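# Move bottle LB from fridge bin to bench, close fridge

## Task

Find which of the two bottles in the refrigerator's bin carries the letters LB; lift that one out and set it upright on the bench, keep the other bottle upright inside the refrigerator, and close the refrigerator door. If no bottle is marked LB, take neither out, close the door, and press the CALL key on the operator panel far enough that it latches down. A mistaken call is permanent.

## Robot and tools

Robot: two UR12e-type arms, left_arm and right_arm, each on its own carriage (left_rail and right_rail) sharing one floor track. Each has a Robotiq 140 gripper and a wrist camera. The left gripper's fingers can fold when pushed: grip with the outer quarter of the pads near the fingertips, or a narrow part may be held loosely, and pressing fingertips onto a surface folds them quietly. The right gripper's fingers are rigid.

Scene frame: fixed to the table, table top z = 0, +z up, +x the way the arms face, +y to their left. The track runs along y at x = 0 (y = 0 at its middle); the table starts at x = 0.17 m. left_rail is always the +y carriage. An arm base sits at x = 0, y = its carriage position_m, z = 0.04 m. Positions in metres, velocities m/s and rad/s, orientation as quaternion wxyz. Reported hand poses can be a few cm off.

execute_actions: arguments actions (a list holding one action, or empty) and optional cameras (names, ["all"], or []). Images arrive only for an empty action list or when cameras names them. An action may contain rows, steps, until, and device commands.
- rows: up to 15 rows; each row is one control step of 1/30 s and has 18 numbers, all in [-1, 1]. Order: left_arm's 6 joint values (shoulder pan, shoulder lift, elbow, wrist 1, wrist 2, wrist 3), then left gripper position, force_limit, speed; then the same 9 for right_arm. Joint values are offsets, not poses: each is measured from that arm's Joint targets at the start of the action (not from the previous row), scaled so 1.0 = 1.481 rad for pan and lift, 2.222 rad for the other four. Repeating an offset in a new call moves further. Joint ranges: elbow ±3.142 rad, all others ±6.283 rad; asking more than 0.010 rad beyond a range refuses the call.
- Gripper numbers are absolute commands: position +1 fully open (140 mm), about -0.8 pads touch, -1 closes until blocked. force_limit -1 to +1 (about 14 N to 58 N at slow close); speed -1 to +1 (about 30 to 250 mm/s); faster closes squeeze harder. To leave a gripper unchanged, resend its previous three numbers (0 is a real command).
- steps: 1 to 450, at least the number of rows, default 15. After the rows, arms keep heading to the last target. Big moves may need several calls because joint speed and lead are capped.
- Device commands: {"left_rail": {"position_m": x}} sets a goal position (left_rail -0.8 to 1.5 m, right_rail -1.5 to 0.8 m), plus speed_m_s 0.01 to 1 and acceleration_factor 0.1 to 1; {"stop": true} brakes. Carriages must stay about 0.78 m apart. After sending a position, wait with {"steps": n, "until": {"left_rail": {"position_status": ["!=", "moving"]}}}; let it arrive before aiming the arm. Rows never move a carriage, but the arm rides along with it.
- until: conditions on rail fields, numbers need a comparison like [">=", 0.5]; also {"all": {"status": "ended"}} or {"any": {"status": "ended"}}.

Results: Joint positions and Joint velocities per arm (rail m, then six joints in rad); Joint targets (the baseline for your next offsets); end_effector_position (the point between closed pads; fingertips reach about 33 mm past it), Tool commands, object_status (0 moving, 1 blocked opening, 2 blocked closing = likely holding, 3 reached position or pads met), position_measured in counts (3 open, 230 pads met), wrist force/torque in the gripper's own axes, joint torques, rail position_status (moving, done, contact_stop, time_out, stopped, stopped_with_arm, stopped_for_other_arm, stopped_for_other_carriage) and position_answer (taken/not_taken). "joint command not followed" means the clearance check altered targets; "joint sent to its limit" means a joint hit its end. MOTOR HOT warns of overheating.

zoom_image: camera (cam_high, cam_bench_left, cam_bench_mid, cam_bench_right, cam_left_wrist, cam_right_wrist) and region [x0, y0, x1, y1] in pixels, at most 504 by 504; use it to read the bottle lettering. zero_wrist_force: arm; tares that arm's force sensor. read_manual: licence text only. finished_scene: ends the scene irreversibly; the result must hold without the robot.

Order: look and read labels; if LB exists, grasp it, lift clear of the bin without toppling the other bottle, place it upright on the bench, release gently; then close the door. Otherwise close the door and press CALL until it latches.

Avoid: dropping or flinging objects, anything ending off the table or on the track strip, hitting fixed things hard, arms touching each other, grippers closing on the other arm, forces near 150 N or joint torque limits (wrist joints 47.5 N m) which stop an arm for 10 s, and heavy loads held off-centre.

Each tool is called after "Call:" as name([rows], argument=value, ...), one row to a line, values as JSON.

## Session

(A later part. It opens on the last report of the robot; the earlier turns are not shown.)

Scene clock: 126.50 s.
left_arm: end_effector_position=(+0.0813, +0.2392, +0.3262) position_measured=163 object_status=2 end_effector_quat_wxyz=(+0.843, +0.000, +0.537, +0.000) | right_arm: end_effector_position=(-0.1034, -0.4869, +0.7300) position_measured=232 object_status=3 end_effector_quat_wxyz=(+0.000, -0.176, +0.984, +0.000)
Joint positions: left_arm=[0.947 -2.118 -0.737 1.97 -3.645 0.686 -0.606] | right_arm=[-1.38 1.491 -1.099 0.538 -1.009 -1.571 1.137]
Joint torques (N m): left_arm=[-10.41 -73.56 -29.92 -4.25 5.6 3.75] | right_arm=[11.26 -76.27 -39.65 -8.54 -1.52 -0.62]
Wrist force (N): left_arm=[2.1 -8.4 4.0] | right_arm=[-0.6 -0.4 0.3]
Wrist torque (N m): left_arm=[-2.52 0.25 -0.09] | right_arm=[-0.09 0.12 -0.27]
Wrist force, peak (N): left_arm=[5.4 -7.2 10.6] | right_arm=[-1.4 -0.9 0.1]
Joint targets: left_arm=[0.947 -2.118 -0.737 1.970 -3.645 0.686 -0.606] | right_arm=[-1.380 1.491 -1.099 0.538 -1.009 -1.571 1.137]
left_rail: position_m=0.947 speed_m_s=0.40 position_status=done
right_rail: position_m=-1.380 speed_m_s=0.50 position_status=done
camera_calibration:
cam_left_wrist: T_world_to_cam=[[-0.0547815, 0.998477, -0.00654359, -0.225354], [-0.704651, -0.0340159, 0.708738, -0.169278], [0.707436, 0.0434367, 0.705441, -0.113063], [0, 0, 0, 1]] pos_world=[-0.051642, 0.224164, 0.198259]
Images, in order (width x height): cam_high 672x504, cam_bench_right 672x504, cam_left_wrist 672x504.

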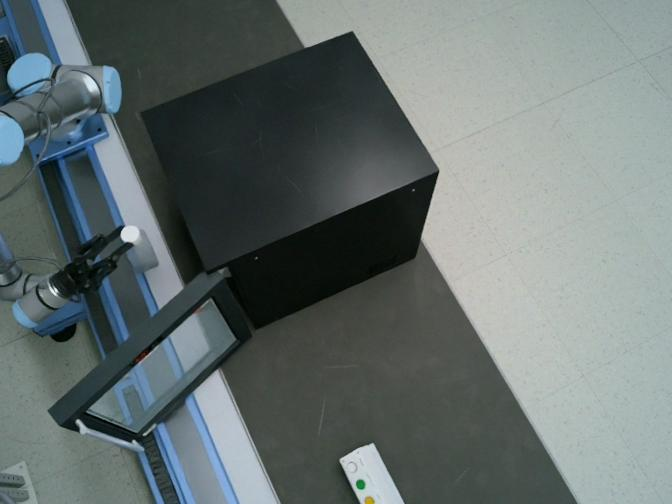

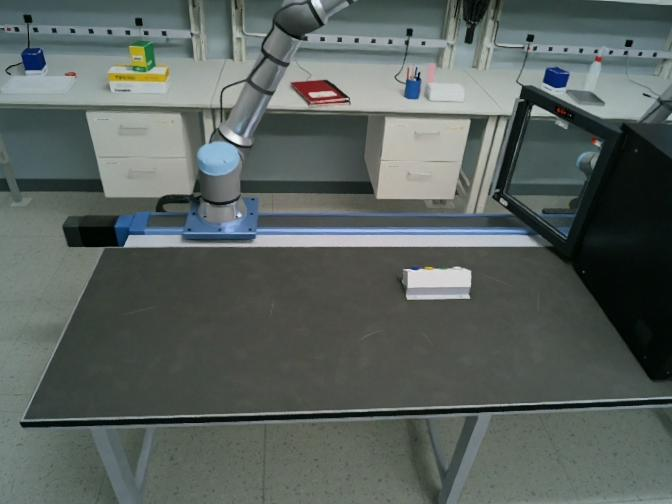

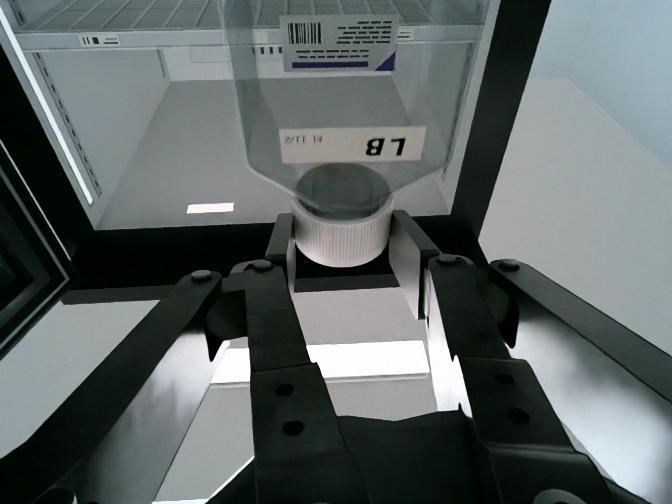

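Call:
execute_actions([
  {"rows":[[0,-0.0244,-0.0023,0.0186,0,0,-0.98,0.4,-1,0,0,0,0,0,0,-1,-0.5,-0.5],[0,-0.0489,-0.0046,0.0371,0,0,-0.98,0.4,-1,0,0,0,0,0,0,-1,-0.5,-0.5],[0,-0.0733,-0.0069,0.0557,0,0,-0.98,0.4,-1,0,0,0,0,0,0,-1,-0.5,-0.5],[0,-0.0978,-0.0091,0.0743,0,0,-0.98,0.4,-1,0,0,0,0,0,0,-1,-0.5,-0.5],[0,-0.1222,-0.0114,0.0929,0,0,-0.98,0.4,-1,0,0,0,0,0,0,-1,-0.5,-0.5],[0,-0.1466,-0.0137,0.1114,0,0,-0.98,0.4,-1,0,0,0,0,0,0,-1,-0.5,-0.5],[0,-0.1711,-0.016,0.13,0,0,-0.98,0.4,-1,0,0,0,0,0,0,-1,-0.5,-0.5],[0,-0.1955,-0.0183,0.1486,0,0,-0.98,0.4,-1,0,0,0,0,0,0,-1,-0.5,-0.5],[0,-0.22,-0.0206,0.1672,0,0,-0.98,0.4,-1,0,0,0,0,0,0,-1,-0.5,-0.5],[0,-0.2444,-0.0229,0.1857,0,0,-0.98,0.4,-1,0,0,0,0,0,0,-1,-0.5,-0.5],[0,-0.2688,-0.0252,0.2043,0,0,-0.98,0.4,-1,0,0,0,0,0,0,-1,-0.5,-0.5],[0,-0.2933,-0.0274,0.2229,0,0,-0.98,0.4,-1,0,0,0,0,0,0,-1,-0.5,-0.5],[0,-0.3177,-0.0297,0.2415,0,0,-0.98,0.4,-1,0,0,0,0,0,0,-1,-0.5,-0.5],[0,-0.3422,-0.032,0.26,0,0,-0.98,0.4,-1,0,0,0,0,0,0,-1,-0.5,-0.5],[0,-0.3666,-0.0343,0.2786,0,0,-0.98,0.4,-1,0,0,0,0,0,0,-1,-0.5,-0.5]],"steps":35},
])

Call:
execute_actions([
  {"rows":[[0.0202,-0.0079,0.0032,0.0192,-0.008,-0.0203,-0.98,0.4,-1,0,0,0,0,0,0,-1,-0.5,-0.5],[0.0404,-0.0158,0.0065,0.0384,-0.016,-0.0406,-0.98,0.4,-1,0,0,0,0,0,0,-1,-0.5,-0.5],[0.0606,-0.0237,0.0097,0.0577,-0.024,-0.0609,-0.98,0.4,-1,0,0,0,0,0,0,-1,-0.5,-0.5],[0.0808,-0.0316,0.0129,0.0769,-0.032,-0.0812,-0.98,0.4,-1,0,0,0,0,0,0,-1,-0.5,-0.5],[0.101,-0.0395,0.0162,0.0961,-0.04,-0.1015,-0.98,0.4,-1,0,0,0,0,0,0,-1,-0.5,-0.5],[0.1212,-0.0474,0.0194,0.1153,-0.048,-0.1218,-0.98,0.4,-1,0,0,0,0,0,0,-1,-0.5,-0.5],[0.1415,-0.0554,0.0226,0.1345,-0.0559,-0.142,-0.98,0.4,-1,0,0,0,0,0,0,-1,-0.5,-0.5],[0.1617,-0.0633,0.0259,0.1537,-0.0639,-0.1623,-0.98,0.4,-1,0,0,0,0,0,0,-1,-0.5,-0.5],[0.1819,-0.0712,0.0291,0.173,-0.0719,-0.1826,-0.98,0.4,-1,0,0,0,0,0,0,-1,-0.5,-0.5],[0.2021,-0.0791,0.0323,0.1922,-0.0799,-0.2029,-0.98,0.4,-1,0,0,0,0,0,0,-1,-0.5,-0.5],[0.2223,-0.087,0.0356,0.2114,-0.0879,-0.2232,-0.98,0.4,-1,0,0,0,0,0,0,-1,-0.5,-0.5],[0.2425,-0.0949,0.0388,0.2306,-0.0959,-0.2435,-0.98,0.4,-1,0,0,0,0,0,0,-1,-0.5,-0.5]],"steps":40},
], cameras=["cam_high","cam_bench_mid","cam_left_wrist","cam_bench_right"])

Call:
zoom_image(camera="cam_bench_mid", region=[420, 0, 672, 250])

Scene clock: 129.93 s.
left_arm: end_effector_position=(+0.0813, +0.2392, +0.7114) position_measured=163 object_status=2 end_effector_quat_wxyz=(+0.843, +0.000, +0.537, +0.000) | right_arm: end_effector_position=(-0.1034, -0.4869, +0.7300) position_measured=232 object_status=3 end_effector_quat_wxyz=(+0.000, -0.176, +0.984, +0.000)
Joint positions: left_arm=[0.947 -2.118 -1.28 1.894 -3.026 0.686 -0.606] | right_arm=[-1.38 1.491 -1.099 0.538 -1.009 -1.571 1.137]
Joint torques (N m): left_arm=[-3.55 -82.55 -55.66 1.89 -0.17 2.35] | right_arm=[13.35 -74.74 -39.34 -8.33 -1.89 -0.59]
Wrist force (N): left_arm=[1.8 -8.5 3.4] | right_arm=[-0.7 -0.8 0.3]
Wrist torque (N m): left_arm=[-2.55 0.27 -0.17] | right_arm=[-0.18 0.15 -0.27]
Wrist force, peak (N): left_arm=[-10.1 -6.8 9.7] | right_arm=[-1.4 -0.6 0.0]
Joint targets: left_arm=[0.947 -2.118 -1.280 1.894 -3.026 0.686 -0.606] | right_arm=[-1.380 1.491 -1.099 0.538 -1.009 -1.571 1.137]
left_rail: position_m=0.947 speed_m_s=0.40 position_status=done
right_rail: position_m=-1.380 speed_m_s=0.50 position_status=done

Scene clock: 132.30 s.
left_arm: end_effector_position=(+0.3513, +0.2394, +0.7117) position_measured=233 object_status=0 end_effector_quat_wxyz=(+0.843, +0.000, +0.537, +0.000) | right_arm: end_effector_position=(-0.1034, -0.4869, +0.7300) position_measured=232 object_status=3 end_effector_quat_wxyz=(+0.000, -0.176, +0.984, +0.000)
Joint positions: left_arm=[0.947 -1.759 -1.42 1.98 -2.513 0.473 -1.147] | right_arm=[-1.38 1.491 -1.099 0.538 -1.009 -1.571 1.137]
Joint torques (N m): left_arm=[7.29 -69.15 -34.3 -0.57 0.04 -3.44] | right_arm=[10.97 -75.97 -39.9 -8.39 -1.68 -0.69]
Wrist force (N): left_arm=[0.1 -8.6 4.7] | right_arm=[-0.3 -1.0 -0.2]
Wrist torque (N m): left_arm=[-2.59 -0.26 -0.07] | right_arm=[-0.21 0.07 -0.27]
Wrist force, peak (N): left_arm=[3.1 -7.9 13.3] | right_arm=[-1.2 -1.2 0.3]
Joint targets: left_arm=[0.947 -1.759 -1.420 1.980 -2.513 0.473 -1.147] | right_arm=[-1.380 1.491 -1.099 0.538 -1.009 -1.571 1.137]
left_rail: position_m=0.947 speed_m_s=0.40 position_status=done
right_rail: position_m=-1.380 speed_m_s=0.50 position_status=done
camera_calibration:
cam_left_wrist: T_world_to_cam=[[-0.0546603, 0.998479, -0.00725335, -0.207852], [-0.704672, -0.0334277, 0.708745, -0.252367], [0.707424, 0.0438514, 0.705428, -0.576111], [0, 0, 0, 1]] pos_world=[0.218358, 0.224363, 0.583761]
Images, in order (width x height): cam_high 672x504, cam_bench_mid 672x504, cam_bench_right 672x504, cam_left_wrist 672x504.

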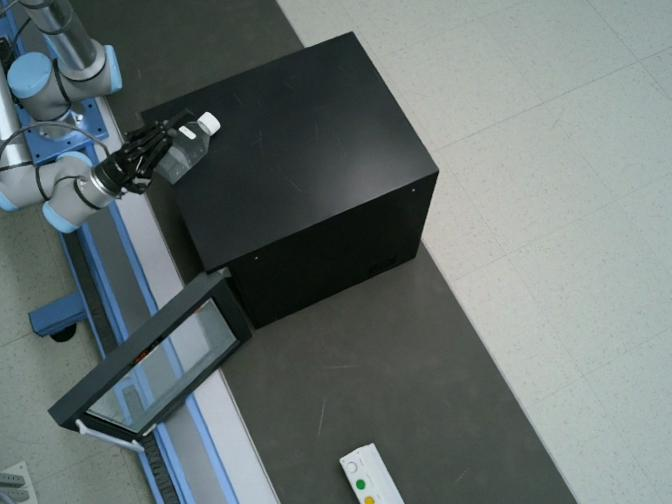

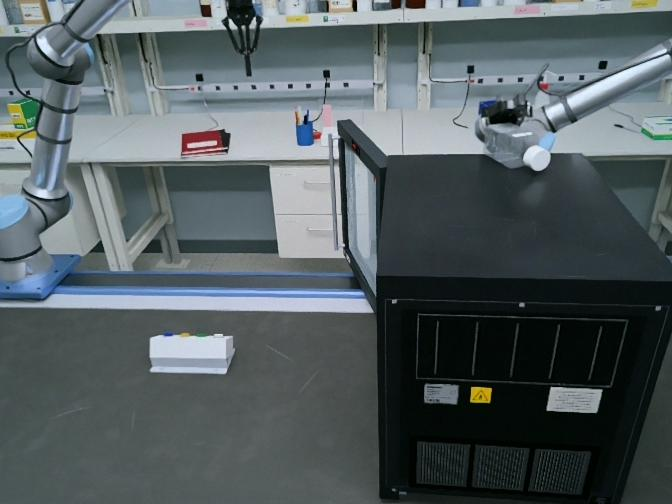

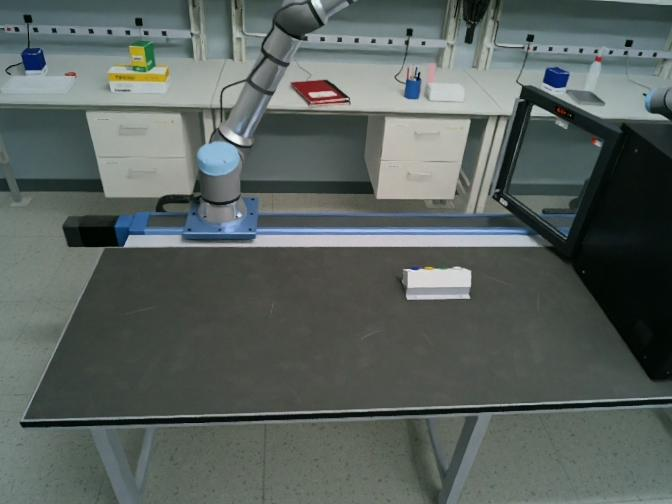

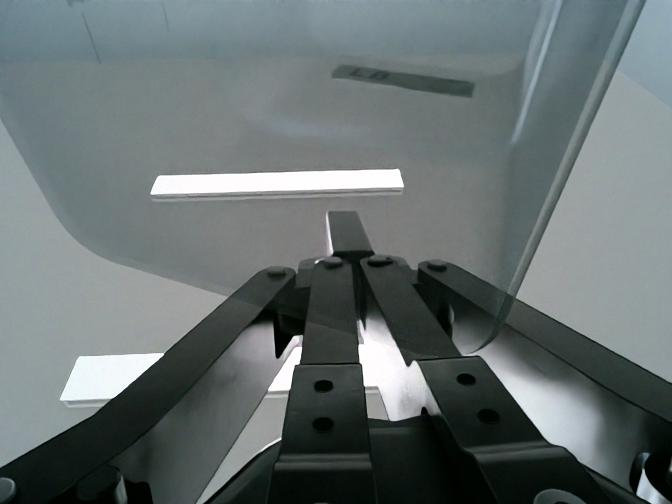

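Scaled by 2.000 from the camera's 672x504 image, which has a finer 960x720 frame.

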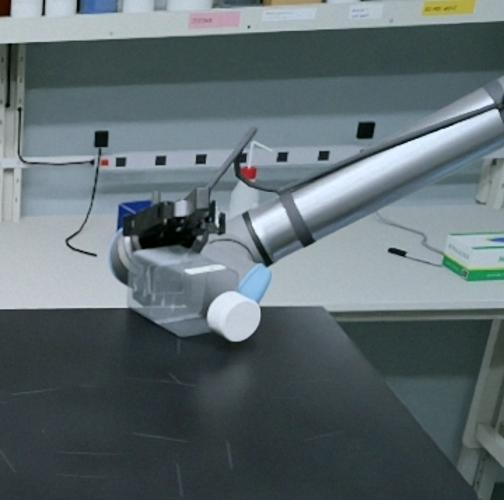

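Call:
execute_actions(actions=[])

Call:
zoom_image(camera="cam_high", region=[100, 60, 280, 240])

Call:
zoom_image(camera="cam_bench_mid", region=[460, 60, 600, 200])

Scene clock: 132.57 s.
left_arm: end_effector_position=(+0.3513, +0.2394, +0.7117) position_measured=233 object_status=3 end_effector_quat_wxyz=(+0.843, +0.000, +0.537, +0.000) | right_arm: end_effector_position=(-0.1034, -0.4869, +0.7300) position_measured=232 object_status=3 end_effector_quat_wxyz=(+0.000, -0.176, +0.984, +0.000)
Joint positions: left_arm=[0.947 -1.759 -1.42 1.98 -2.513 0.473 -1.147] | right_arm=[-1.38 1.491 -1.099 0.538 -1.009 -1.571 1.137]
Joint velocities: within noise
Joint torques (N m): left_arm=[10.71 -73.32 -35.85 -0.72 0.08 -4.3] | right_arm=[12.31 -74.86 -38.59 -8.71 -1.94 -0.46]
Wrist force (N): left_arm=[-0.2 -8.7 4.4] | right_arm=[-0.5 -0.7 -0.3]
Wrist torque (N m): left_arm=[-2.61 -0.19 -0.07] | right_arm=[-0.16 0.11 -0.27]
Wrist force, peak (N): left_arm=[-0.1 -9.0 5.1] | right_arm=[-0.7 -1.1 0.1]
Joint targets: left_arm=[0.947 -1.759 -1.420 1.980 -2.513 0.473 -1.147] | right_arm=[-1.380 1.491 -1.099 0.538 -1.009 -1.571 1.137]
Tool commands: left_gripper/position=-0.98 left_gripper/force_limit=+0.4 left_gripper/speed=-1.0 right_gripper/position=-1.0 right_gripper/force_limit=-0.5 right_gripper/speed=-0.5
left_rail: position_m=0.947 speed_m_s=0.40 position_status=done
right_rail: position_m=-1.380 speed_m_s=0.50 position_status=done
camera_calibration:
cam_left_wrist: T_world_to_cam=[[-0.0546603, 0.998479, -0.00725335, -0.207852], [-0.704672, -0.0334277, 0.708745, -0.252367], [0.707424, 0.0438514, 0.705428, -0.576111], [0, 0, 0, 1]] pos_world=[0.218358, 0.224363, 0.583761]
cam_right_wrist: T_world_to_cam=[[-0.310708, 0.949928, -0.0331169, 0.475692], [0.891292, 0.303281, 0.337075, 0.00109737], [0.33024, 0.0752151, -0.940895, 0.942099], [0, 0, 0, 1]] pos_world=[-0.164296, -0.523066, 0.9018]

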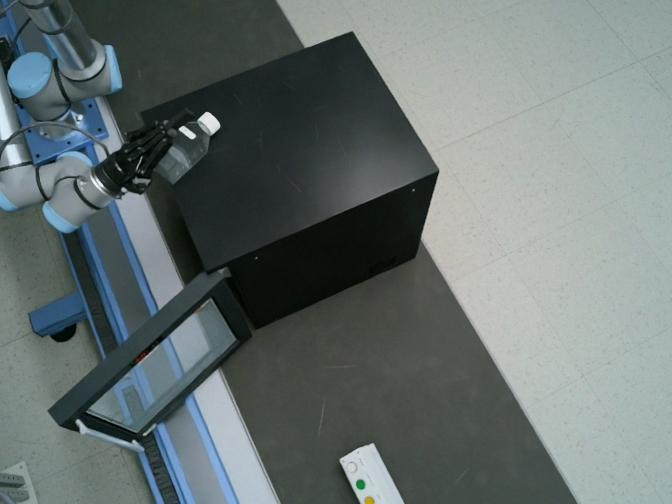

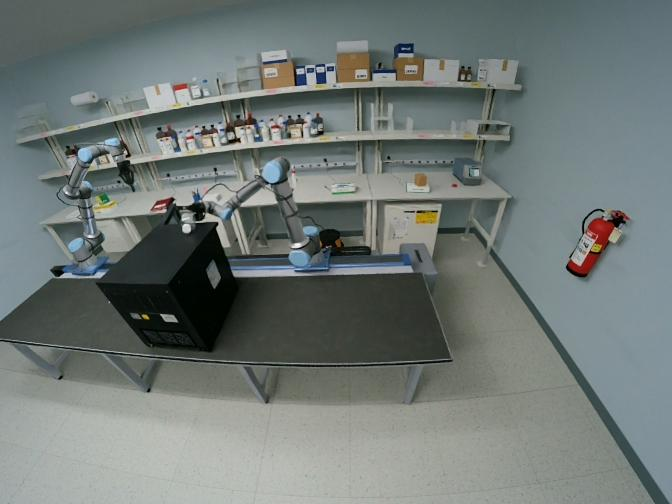

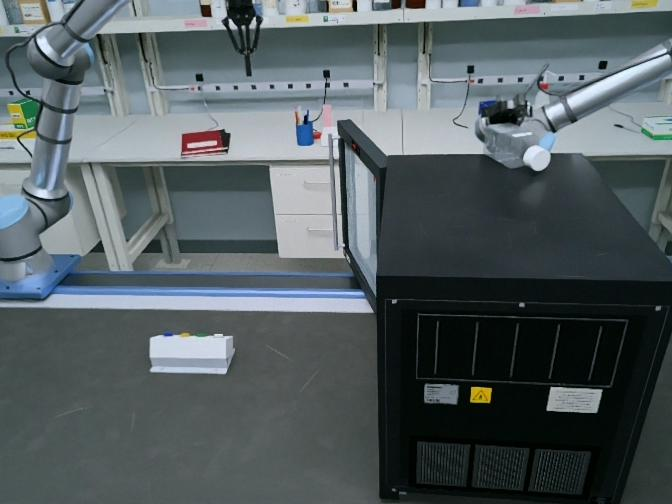

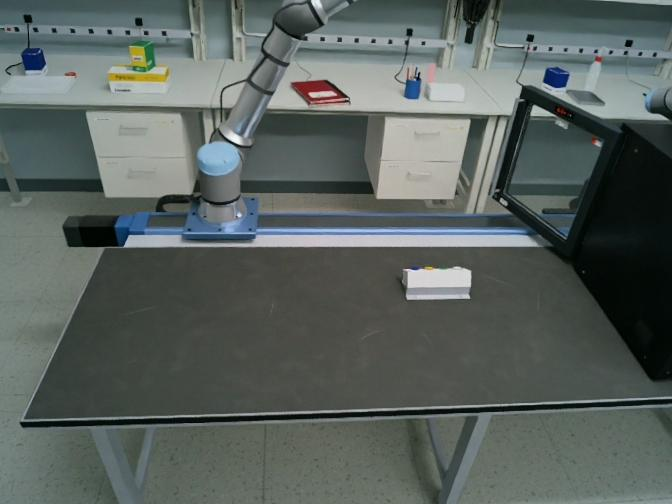

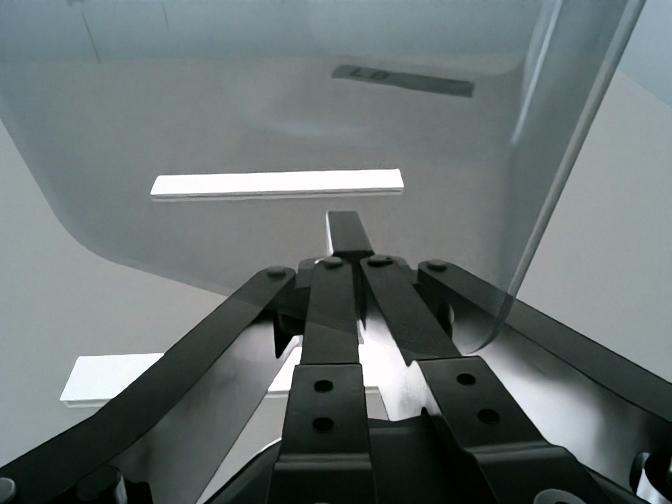

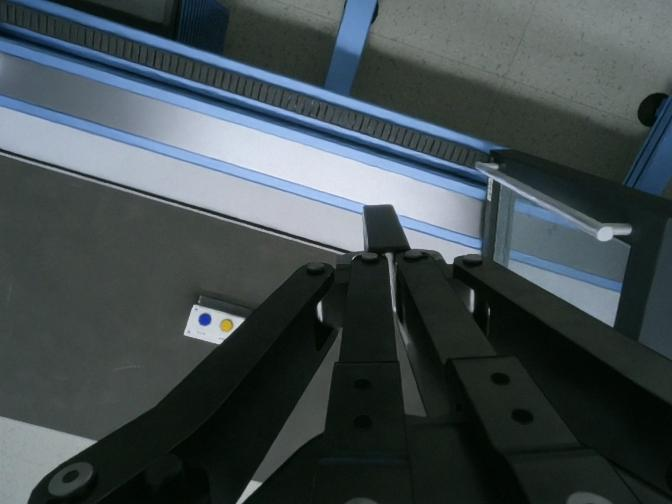

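Scaled by 2.800 from the camera's 672x504 image, which has a finer 960x720 frame.

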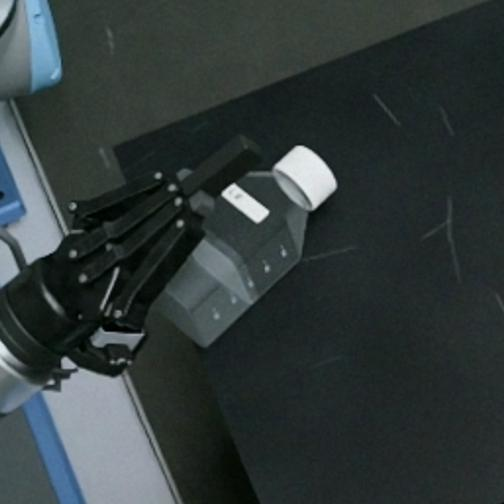

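Scaled by 3.600 from the camera's 672x504 image, which has a finer 960x720 frame.

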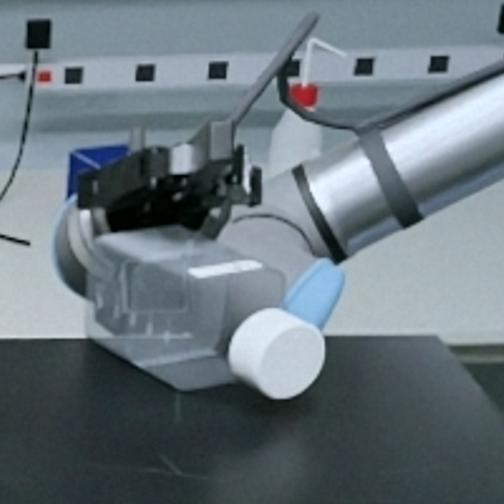

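Call:
execute_actions([
  {"rows":[[0,-0.0177,-0.0161,0.0279,0,0,-0.98,0.4,-1,0,0,0,0,0,0,-1,-0.5,-0.5],[0,-0.0354,-0.0322,0.0558,0,0,-0.98,0.4,-1,0,0,0,0,0,0,-1,-0.5,-0.5],[0,-0.0531,-0.0483,0.0837,0,0,-0.98,0.4,-1,0,0,0,0,0,0,-1,-0.5,-0.5]],"steps":25},
])

Call:
execute_actions([
  {"left_rail":{"position_m":0.746},"rows":[[0.4335,-0.0488,-0.3915,0.5958,-0.9198,-0.1908,0.3,-0.5,-0.3,0,0,0,0,0,0,-1,-0.5,-0.5]],"steps":75},
], cameras=["cam_left_wrist","cam_high","cam_bench_mid"])

Scene clock: 136.10 s.
left_arm: end_effector_position=(+0.3514, +0.2396, +0.8118) position_measured=233 object_status=3 end_effector_quat_wxyz=(+0.843, +0.000, +0.537, +0.000) | right_arm: end_effector_position=(-0.1034, -0.4869, +0.7300) position_measured=232 object_status=3 end_effector_quat_wxyz=(+0.000, -0.176, +0.984, +0.000)
Joint positions: left_arm=[0.947 -1.759 -1.499 1.873 -2.327 0.473 -1.147] | right_arm=[-1.38 1.491 -1.099 0.538 -1.009 -1.571 1.137]
Joint torques (N m): left_arm=[-0.12 -66.77 -62.42 -0.8 5.03 -4.02] | right_arm=[12.79 -75.88 -39.57 -8.27 -1.57 -0.78]
Wrist force (N): left_arm=[-0.1 -9.2 4.9] | right_arm=[-1.0 -0.7 0.2]
Wrist torque (N m): left_arm=[-2.73 -0.26 -0.10] | right_arm=[-0.16 0.21 -0.27]
Wrist force, peak (N): left_arm=[-9.7 -8.3 9.9] | right_arm=[-1.2 -1.1 0.0]
Joint targets: left_arm=[0.947 -1.759 -1.499 1.873 -2.327 0.473 -1.147] | right_arm=[-1.380 1.491 -1.099 0.538 -1.009 -1.571 1.137]
left_rail: position_m=0.947 speed_m_s=0.40 position_status=done
right_rail: position_m=-1.380 speed_m_s=0.50 position_status=done

Scene clock: 138.80 s.
left_arm: end_effector_position=(+0.5422, +0.0891, +0.9247) position_measured=91 object_status=3 end_effector_quat_wxyz=(+0.749, -0.107, +0.652, -0.044) | right_arm: end_effector_position=(-0.1034, -0.4869, +0.7300) position_measured=232 object_status=3 end_effector_quat_wxyz=(+0.000, -0.176, +0.984, +0.000)
Joint positions: left_arm=[0.746 -1.525 -1.539 1.54 -1.994 0.14 -1.368] | right_arm=[-1.38 1.491 -1.099 0.538 -1.009 -1.571 1.137]
Joint torques (N m): left_arm=[4.78 -53.2 -64.75 -1.23 0.24 -3.93] | right_arm=[13.23 -75.12 -40.76 -8.6 -1.52 -0.65]
Wrist force (N): left_arm=[0.5 -8.1 4.4] | right_arm=[-0.7 -0.4 -0.2]
Wrist torque (N m): left_arm=[-2.29 -0.44 -0.12] | right_arm=[-0.09 0.15 -0.27]
Wrist force, peak (N): left_arm=[5.8 -8.3 -22.5] | right_arm=[-0.7 -1.5 0.3]
Joint targets: left_arm=[0.746 -1.525 -1.539 1.540 -1.994 0.140 -1.368] | right_arm=[-1.380 1.491 -1.099 0.538 -1.009 -1.571 1.137]
left_rail: position_m=0.746 speed_m_s=0.40 position_status=done
right_rail: position_m=-1.380 speed_m_s=0.50 position_status=done
led back after a hold (left arm): the arm was led back toward your command in small steps, so it may still be short of it.
joint command not followed: on one or more control steps a check withheld the commanded joint targets of the left arm, and it was not sent them on those steps.
cause: while a carriage moves, is told to move, or has just stopped, the clearance check judges arm commands more strictly, and it could not pass these joint targets: it found too little room between the arms, or a fault had stopped an arm; next, move the arms while the carriages stand.
camera_calibration:
cam_left_wrist: T_world_to_cam=[[-0.126422, 0.969814, -0.208514, 0.18183], [-0.469602, 0.126644, 0.873748, -0.568119], [0.87378, 0.208379, 0.439416, -0.713738], [0, 0, 0, 1]] pos_world=[0.379847, 0.0443354, 0.847935]
Images, in order (width x height): cam_high 672x504, cam_bench_mid 672x504, cam_left_wrist 672x504.

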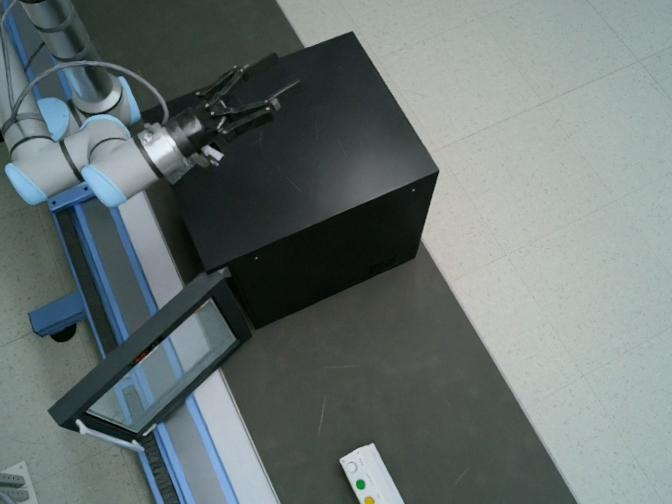

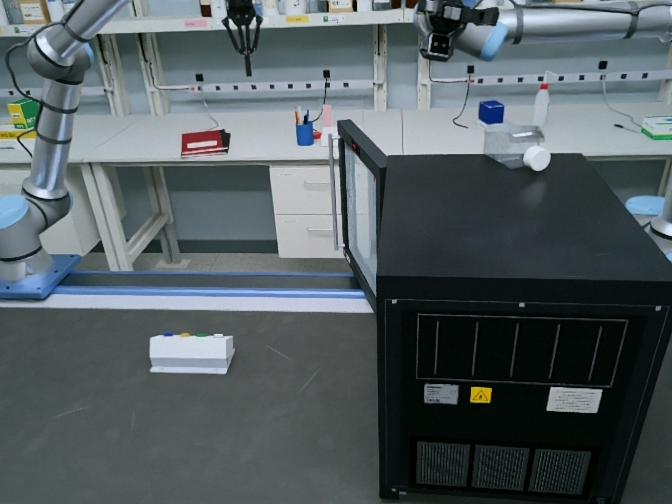

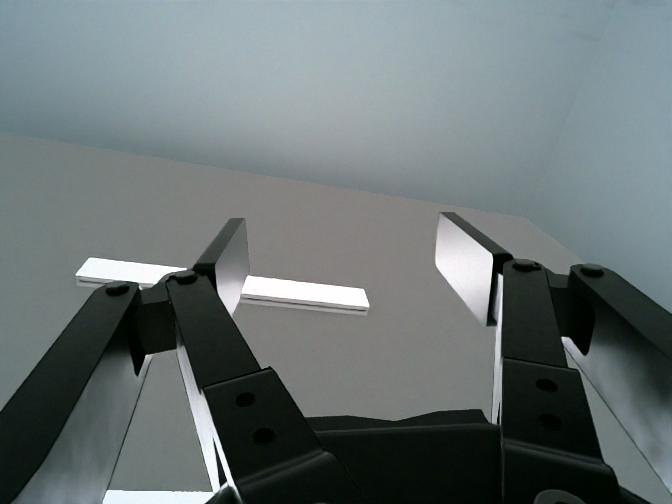

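Call:
execute_actions([
  {"rows":[[0.2755,-0.0214,-0.2416,0.4459,-0.7699,-0.0913,0.3,-0.5,-0.3,0,0,0,0,0,0,-1,-0.5,-0.5]],"steps":60},
], cameras=["cam_left_wrist","cam_bench_mid"])

Scene clock: 141.23 s.
left_arm: end_effector_position=(+0.4207, +0.2814, +0.7998) position_measured=91 object_status=3 end_effector_quat_wxyz=(+0.000, -0.225, +0.974, +0.000) | right_arm: end_effector_position=(-0.1034, -0.4869, +0.7300) position_measured=232 object_status=3 end_effector_quat_wxyz=(+0.000, -0.176, +0.984, +0.000)
Joint positions: left_arm=[0.746 -1.117 -1.57 1.003 -1.003 -1.571 -1.57] | right_arm=[-1.38 1.491 -1.099 0.538 -1.009 -1.571 1.137]
Joint torques (N m): left_arm=[9.23 -58.28 -58.9 -1.8 -2.35 -3.69] | right_arm=[14.05 -77.06 -39.47 -8.27 -1.48 -0.59]
Wrist force (N): left_arm=[2.7 -7.2 3.8] | right_arm=[-0.6 -0.8 0.4]
Wrist torque (N m): left_arm=[-1.62 -0.62 0.05] | right_arm=[-0.17 0.12 -0.27]
Wrist force, peak (N): left_arm=[-41.4 -4.1 15.9] | right_arm=[-1.5 -1.2 0.2]
Joint targets: left_arm=[0.746 -1.117 -1.570 1.003 -1.003 -1.571 -1.570] | right_arm=[-1.380 1.491 -1.099 0.538 -1.009 -1.571 1.137]
left_rail: position_m=0.746 speed_m_s=0.40 position_status=done
right_rail: position_m=-1.380 speed_m_s=0.50 position_status=done
camera_calibration:
cam_left_wrist: T_world_to_cam=[[-0.422591, 0.904815, 0.0522118, -0.111699], [0.859696, 0.381946, 0.339175, -0.743986], [0.286949, 0.188219, -0.939273, 0.76248], [0, 0, 0, 1]] pos_world=[0.373606, 0.241717, 0.974351]
Images, in order (width x height): cam_bench_mid 672x504, cam_left_wrist 672x504.

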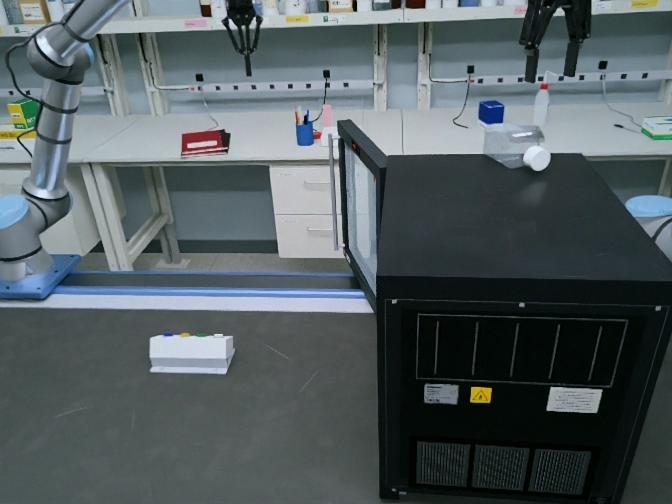

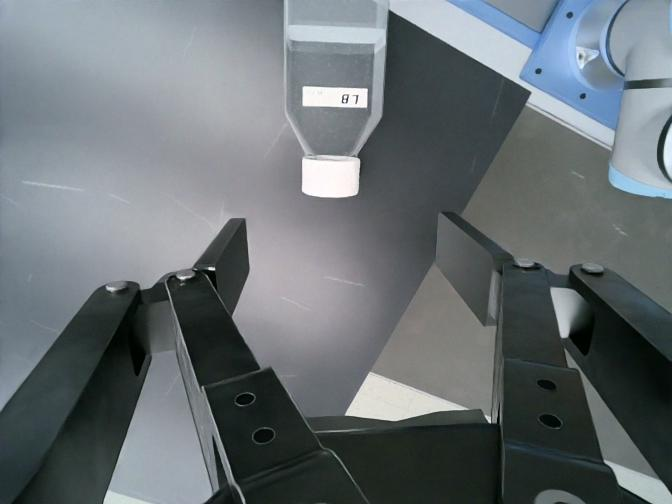

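Call:
execute_actions([
  {"rows":[[0,-0.074,0.176,-0.127,0,0,0.3,-0.5,-0.3,0,0,0,0,0,0,-1,-0.5,-0.5]],"steps":40},
], cameras=["cam_left_wrist","cam_bench_mid"])

Call:
zoom_image(camera="cam_bench_mid", region=[460, 60, 600, 200])

Scene clock: 143.37 s.
left_arm: end_effector_position=(+0.4205, +0.2818, +0.6503) position_measured=91 object_status=3 end_effector_quat_wxyz=(+0.000, -0.225, +0.974, +0.000) | right_arm: end_effector_position=(-0.1034, -0.4869, +0.7300) position_measured=232 object_status=3 end_effector_quat_wxyz=(+0.000, -0.176, +0.984, +0.000)
Joint positions: left_arm=[0.746 -1.117 -1.68 1.394 -1.285 -1.571 -1.57] | right_arm=[-1.38 1.491 -1.099 0.538 -1.009 -1.571 1.137]
Joint torques (N m): left_arm=[-11.4 -56.44 -42.35 -7.52 2.64 -3.59] | right_arm=[12.41 -75.75 -39.49 -8.27 -1.71 -0.81]
Wrist force (N): left_arm=[2.5 -6.9 3.8] | right_arm=[-0.6 -0.7 -0.2]
Wrist torque (N m): left_arm=[-1.55 -0.60 0.07] | right_arm=[-0.15 0.13 -0.27]
Wrist force, peak (N): left_arm=[5.1 8.9 -27.1] | right_arm=[-1.1 -1.1 0.8]
Joint targets: left_arm=[0.746 -1.117 -1.680 1.394 -1.285 -1.571 -1.570] | right_arm=[-1.380 1.491 -1.099 0.538 -1.009 -1.571 1.137]
left_rail: position_m=0.746 speed_m_s=0.40 position_status=done
right_rail: position_m=-1.380 speed_m_s=0.50 position_status=done
camera_calibration:
cam_left_wrist: T_world_to_cam=[[-0.422606, 0.904849, 0.0515021, -0.103887], [0.859595, 0.382165, 0.339184, -0.693202], [0.287228, 0.187612, -0.939309, 0.622031], [0, 0, 0, 1]] pos_world=[0.373305, 0.242219, 0.824753]
Images, in order (width x height): cam_bench_mid 672x504, cam_left_wrist 672x504.

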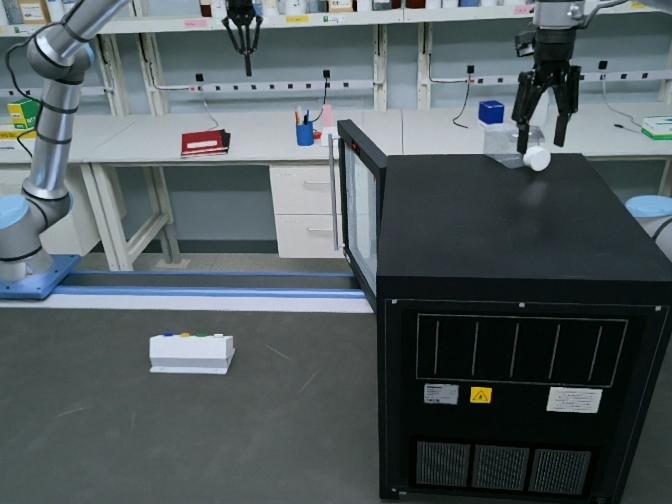

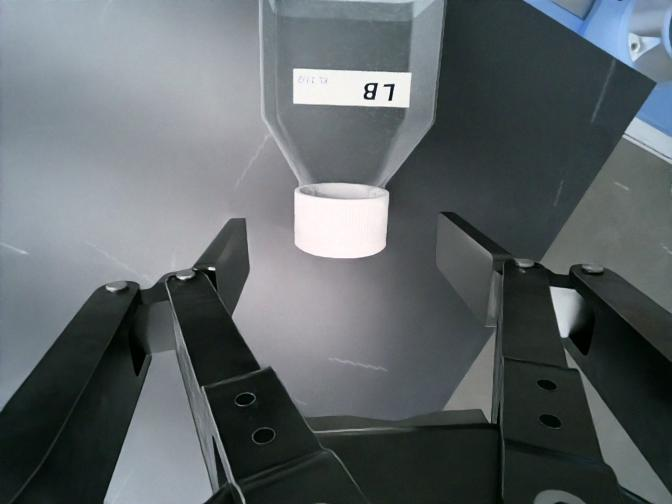

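Scaled by 3.600 from the camera's 672x504 image, which has a finer 960x720 frame.

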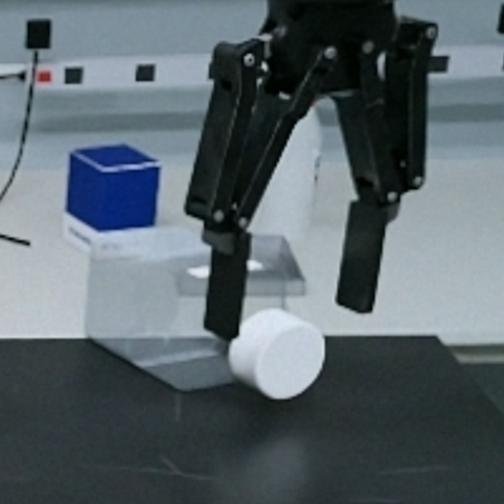

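Call:
execute_actions([
  {"rows":[[0,-0.0059,0.0198,-0.0158,0,0,0.3,-0.5,-0.3,0,0,0,0,0,0,-1,-0.5,-0.5]],"steps":20},
])

Call:
execute_actions([
  {"rows":[[0,0,0,0,0,0,-1,0.3,-1,0,0,0,0,0,0,-1,-0.5,-0.5]],"steps":100},
], cameras=["cam_left_wrist","cam_bench_mid"])

Call:
zoom_image(camera="cam_bench_mid", region=[460, 60, 600, 200])

Scene clock: 144.73 s.
left_arm: end_effector_position=(+0.4205, +0.2817, +0.6302) position_measured=91 object_status=3 end_effector_quat_wxyz=(+0.000, -0.225, +0.974, +0.000) | right_arm: end_effector_position=(-0.1034, -0.4869, +0.7300) position_measured=232 object_status=3 end_effector_quat_wxyz=(+0.000, -0.176, +0.984, +0.000)
Joint positions: left_arm=[0.746 -1.117 -1.689 1.438 -1.32 -1.571 -1.57] | right_arm=[-1.38 1.491 -1.099 0.538 -1.009 -1.571 1.137]
Joint torques (N m): left_arm=[-4.77 -56.43 -43.09 -6.91 2.67 -3.46] | right_arm=[12.93 -75.53 -39.68 -8.32 -1.56 -0.71]
Wrist force (N): left_arm=[2.6 -7.2 3.9] | right_arm=[-0.9 -0.8 -0.2]
Wrist torque (N m): left_arm=[-1.61 -0.58 0.02] | right_arm=[-0.16 0.20 -0.27]
Wrist force, peak (N): left_arm=[2.8 -7.5 6.1] | right_arm=[-1.2 -0.8 -0.2]
Joint targets: left_arm=[0.746 -1.117 -1.689 1.438 -1.320 -1.571 -1.570] | right_arm=[-1.380 1.491 -1.099 0.538 -1.009 -1.571 1.137]
left_rail: position_m=0.746 speed_m_s=0.40 position_status=done
right_rail: position_m=-1.380 speed_m_s=0.50 position_status=done

Scene clock: 148.27 s.
left_arm: end_effector_position=(+0.4205, +0.2818, +0.6302) position_measured=161 object_status=2 end_effector_quat_wxyz=(+0.000, -0.225, +0.974, +0.000) | right_arm: end_effector_position=(-0.1034, -0.4869, +0.7300) position_measured=232 object_status=3 end_effector_quat_wxyz=(+0.000, -0.176, +0.984, +0.000)
Joint positions: left_arm=[0.746 -1.117 -1.689 1.438 -1.321 -1.571 -1.57] | right_arm=[-1.38 1.491 -1.099 0.538 -1.009 -1.571 1.137]
Joint torques (N m): left_arm=[5.68 -34.29 -43.1 -5.67 0.51 -2.22] | right_arm=[13.69 -73.94 -39.89 -8.26 -1.61 -0.5]
Wrist force (N): left_arm=[1.3 -5.2 -1.3] | right_arm=[-0.6 -0.4 0.0]
Wrist torque (N m): left_arm=[-1.83 -0.50 0.18] | right_arm=[-0.09 0.14 -0.26]
Wrist force, peak (N): left_arm=[2.8 -7.6 4.1] | right_arm=[-1.2 -1.1 0.2]
Joint targets: left_arm=[0.746 -1.117 -1.689 1.438 -1.320 -1.571 -1.570] | right_arm=[-1.380 1.491 -1.099 0.538 -1.009 -1.571 1.137]
left_rail: position_m=0.746 speed_m_s=0.40 position_status=done
right_rail: position_m=-1.380 speed_m_s=0.50 position_status=done
camera_calibration:
cam_left_wrist: T_world_to_cam=[[-0.422563, 0.90486, 0.0516564, -0.102999], [0.859649, 0.382089, 0.339134, -0.68638], [0.287132, 0.187712, -0.939319, 0.603264], [0, 0, 0, 1]] pos_world=[0.373306, 0.242218, 0.804752]
Images, in order (width x height): cam_bench_mid 672x504, cam_left_wrist 672x504.

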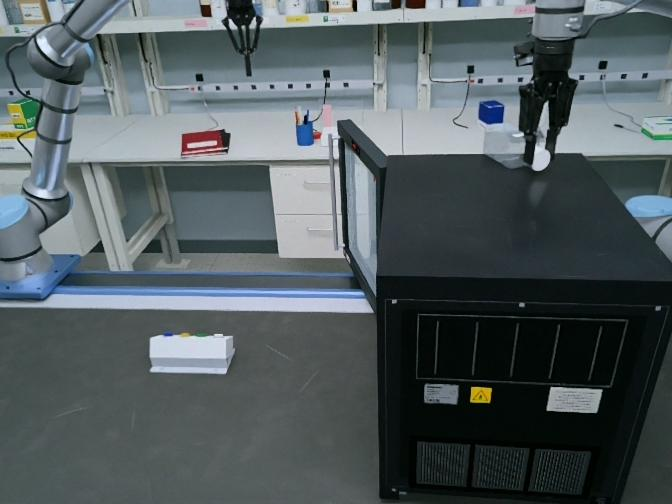

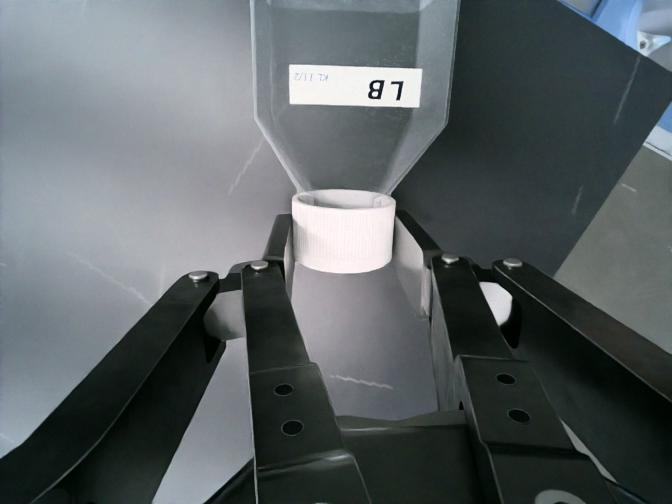

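Scaled by 3.600 from the camera's 672x504 image, which has a finer 960x720 frame.

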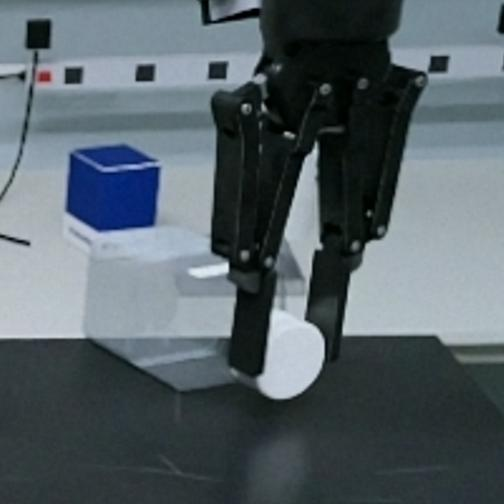

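Call:
execute_actions([
  {"rows":[[0,0,0,0,0,0,-0.98,1,-1,0,0,0,0,0,0,-1,-0.5,-0.5]],"steps":30},
])

Call:
execute_actions([
  {"rows":[[0,0.001,-0.0035,0.0026,0.0,0,-0.98,1,-1,0,0,0,0,0,0,-1,-0.5,-0.5],[0,0.002,-0.007,0.005,0.0,0,-0.98,1,-1,0,0,0,0,0,0,-1,-0.5,-0.5],[0,0.003,-0.0099,0.0079,0,0,-0.98,1,-1,0,0,0,0,0,0,-1,-0.5,-0.5],[0,0.0045,-0.015,0.012,0,0,-0.98,1,-1,0,0,0,0,0,0,-1,-0.5,-0.5],[0,0.0059,-0.0198,0.0158,0,0,-0.98,1,-1,0,0,0,0,0,0,-1,-0.5,-0.5]],"steps":35},
], cameras=["cam_left_wrist","cam_bench_mid"])

Call:
zoom_image(camera="cam_bench_mid", region=[460, 60, 600, 200])

Scene clock: 150.70 s.
left_arm: end_effector_position=(+0.4205, +0.2818, +0.6302) position_measured=162 object_status=2 end_effector_quat_wxyz=(+0.000, -0.225, +0.974, +0.000) | right_arm: end_effector_position=(-0.1034, -0.4869, +0.7300) position_measured=232 object_status=3 end_effector_quat_wxyz=(+0.000, -0.176, +0.984, +0.000)
Joint positions: left_arm=[0.746 -1.117 -1.689 1.438 -1.321 -1.571 -1.57] | right_arm=[-1.38 1.491 -1.099 0.538 -1.009 -1.571 1.137]
Joint torques (N m): left_arm=[6.25 -30.61 -44.29 -3.12 -2.25 -1.58] | right_arm=[14.47 -76.36 -40.09 -8.35 -1.72 -0.65]
Wrist force (N): left_arm=[0.9 -4.5 -2.1] | right_arm=[-0.2 -0.5 0.0]
Wrist torque (N m): left_arm=[-1.75 -0.50 0.21] | right_arm=[-0.13 0.05 -0.26]
Wrist force, peak (N): left_arm=[1.4 -5.4 -1.9] | right_arm=[-0.9 -1.4 0.0]
Joint targets: left_arm=[0.746 -1.117 -1.689 1.438 -1.320 -1.571 -1.570] | right_arm=[-1.380 1.491 -1.099 0.538 -1.009 -1.571 1.137]
left_rail: position_m=0.746 speed_m_s=0.40 position_status=done
right_rail: position_m=-1.380 speed_m_s=0.50 position_status=done

Scene clock: 152.07 s.
left_arm: end_effector_position=(+0.4205, +0.2818, +0.6503) position_measured=162 object_status=2 end_effector_quat_wxyz=(+0.000, -0.225, +0.974, +0.000) | right_arm: end_effector_position=(-0.1034, -0.4869, +0.7300) position_measured=232 object_status=3 end_effector_quat_wxyz=(+0.000, -0.176, +0.984, +0.000)
Joint positions: left_arm=[0.746 -1.117 -1.68 1.394 -1.285 -1.571 -1.57] | right_arm=[-1.38 1.491 -1.099 0.538 -1.009 -1.571 1.137]
Joint torques (N m): left_arm=[7.65 -27.6 -66.38 -1.56 -1.88 -1.01] | right_arm=[13.66 -75.94 -39.34 -8.65 -1.46 -0.74]
Wrist force (N): left_arm=[3.2 -6.7 5.8] | right_arm=[-0.7 -0.9 0.3]
Wrist torque (N m): left_arm=[-1.49 -0.80 0.09] | right_arm=[-0.19 0.15 -0.27]
Wrist force, peak (N): left_arm=[3.0 -7.1 6.9] | right_arm=[-0.9 -1.3 -0.1]
Joint targets: left_arm=[0.746 -1.117 -1.680 1.394 -1.285 -1.571 -1.570] | right_arm=[-1.380 1.491 -1.099 0.538 -1.009 -1.571 1.137]
left_rail: position_m=0.746 speed_m_s=0.40 position_status=done
right_rail: position_m=-1.380 speed_m_s=0.50 position_status=done
camera_calibration:
cam_left_wrist: T_world_to_cam=[[-0.422606, 0.904849, 0.0515021, -0.103887], [0.859595, 0.382165, 0.339184, -0.693202], [0.287228, 0.187612, -0.939309, 0.622031], [0, 0, 0, 1]] pos_world=[0.373305, 0.242219, 0.824753]
Images, in order (width x height): cam_bench_mid 672x504, cam_left_wrist 672x504.

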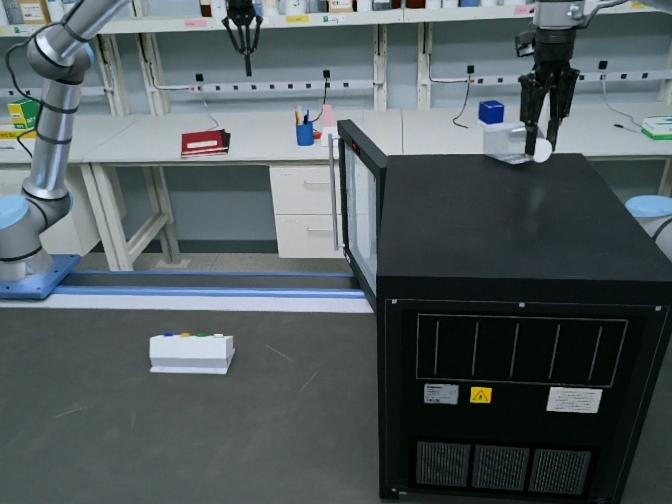

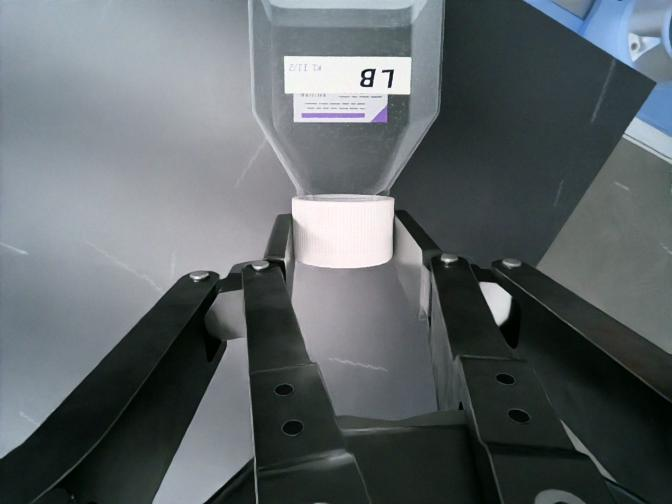

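Scaled by 3.600 from the camera's 672x504 image, which has a finer 960x720 frame.

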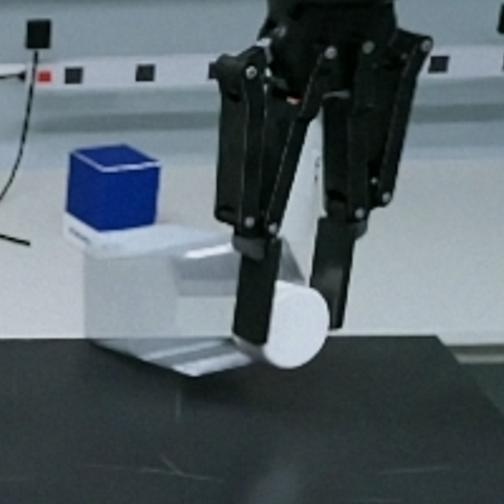

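Call:
execute_actions([
  {"rows":[[0,0.0037,-0.0088,0.0064,0,0,-0.98,1,-1,0,0,0,0,0,0,-1,-0.5,-0.5],[0,0.0074,-0.0176,0.0127,0,0,-0.98,1,-1,0,0,0,0,0,0,-1,-0.5,-0.5],[0,0.0111,-0.0264,0.019,0,0,-0.98,1,-1,0,0,0,0,0,0,-1,-0.5,-0.5],[0,0.0148,-0.0352,0.0254,0,0,-0.98,1,-1,0,0,0,0,0,0,-1,-0.5,-0.5],[0,0.0185,-0.044,0.0318,0,0,-0.98,1,-1,0,0,0,0,0,0,-1,-0.5,-0.5],[0,0.0222,-0.0528,0.0381,0,0,-0.98,1,-1,0,0,0,0,0,0,-1,-0.5,-0.5],[0,0.0259,-0.0616,0.0444,0,0,-0.98,1,-1,0,0,0,0,0,0,-1,-0.5,-0.5],[0,0.0296,-0.0704,0.0508,0,0,-0.98,1,-1,0,0,0,0,0,0,-1,-0.5,-0.5],[0,0.0333,-0.0792,0.0572,0,0,-0.98,1,-1,0,0,0,0,0,0,-1,-0.5,-0.5],[0,0.037,-0.088,0.0635,0,0,-0.98,1,-1,0,0,0,0,0,0,-1,-0.5,-0.5]],"steps":35},
], cameras=["cam_left_wrist","cam_bench_mid","cam_high"])

Call:
zoom_image(camera="cam_bench_mid", region=[460, 60, 600, 200])

Scene clock: 154.27 s.
left_arm: end_effector_position=(+0.4228, +0.2770, +0.7283) position_measured=162 object_status=2 end_effector_quat_wxyz=(+0.000, -0.225, +0.974, +0.000) | right_arm: end_effector_position=(-0.1034, -0.4869, +0.7300) position_measured=232 object_status=3 end_effector_quat_wxyz=(+0.000, -0.176, +0.984, +0.000)
Joint positions: left_arm=[0.746 -1.117 -1.625 1.199 -1.144 -1.571 -1.57] | right_arm=[-1.38 1.491 -1.099 0.538 -1.009 -1.571 1.137]
Joint torques (N m): left_arm=[5.49 -31.45 -63.49 -1.73 -1.55 -0.55] | right_arm=[13.81 -74.72 -40.77 -8.46 -1.56 -0.73]
Wrist force (N): left_arm=[2.7 -6.9 6.6] | right_arm=[-1.0 -0.9 -0.1]
Wrist torque (N m): left_arm=[-1.52 -0.81 0.08] | right_arm=[-0.20 0.21 -0.27]
Wrist force, peak (N): left_arm=[2.7 -6.6 9.1] | right_arm=[-1.2 -0.8 0.0]
Joint targets: left_arm=[0.746 -1.117 -1.625 1.199 -1.144 -1.571 -1.570] | right_arm=[-1.380 1.491 -1.099 0.538 -1.009 -1.571 1.137]
left_rail: position_m=0.746 speed_m_s=0.40 position_status=done
right_rail: position_m=-1.380 speed_m_s=0.50 position_status=done
camera_calibration:
cam_left_wrist: T_world_to_cam=[[-0.422585, 0.904837, 0.0518813, -0.102898], [0.859672, 0.382047, 0.339123, -0.719866], [0.28703, 0.187909, -0.93931, 0.695606], [0, 0, 0, 1]] pos_world=[0.375706, 0.237418, 0.902852]
Images, in order (width x height): cam_high 672x504, cam_bench_mid 672x504, cam_left_wrist 672x504.

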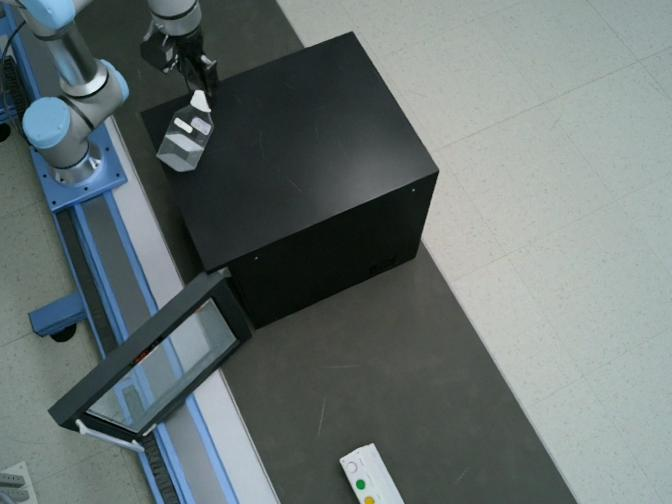

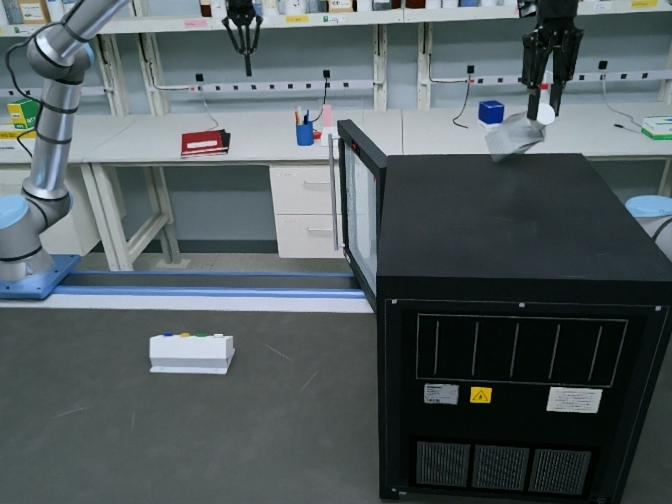

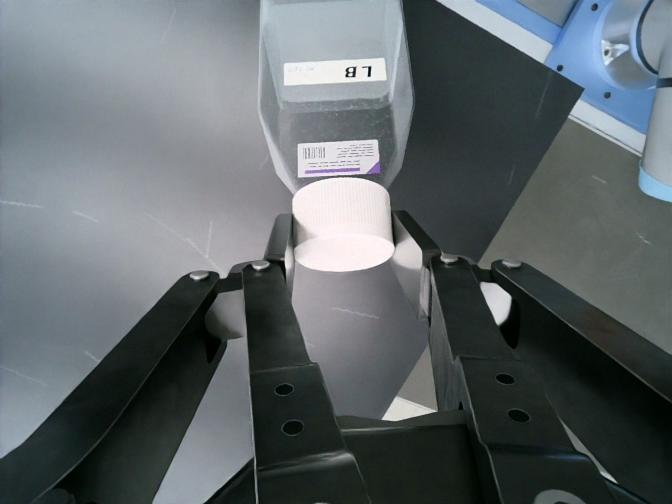

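Scaled by 3.600 from the camera's 672x504 image, which has a finer 960x720 frame.

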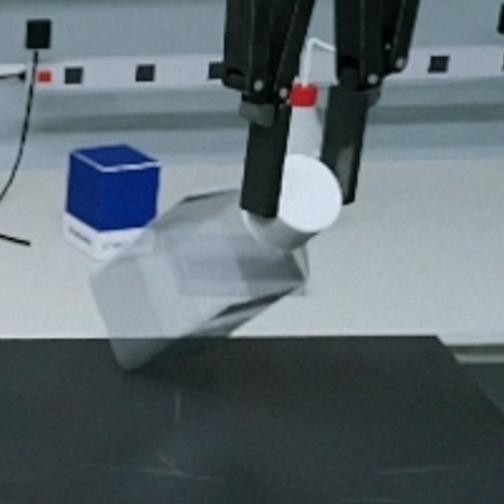

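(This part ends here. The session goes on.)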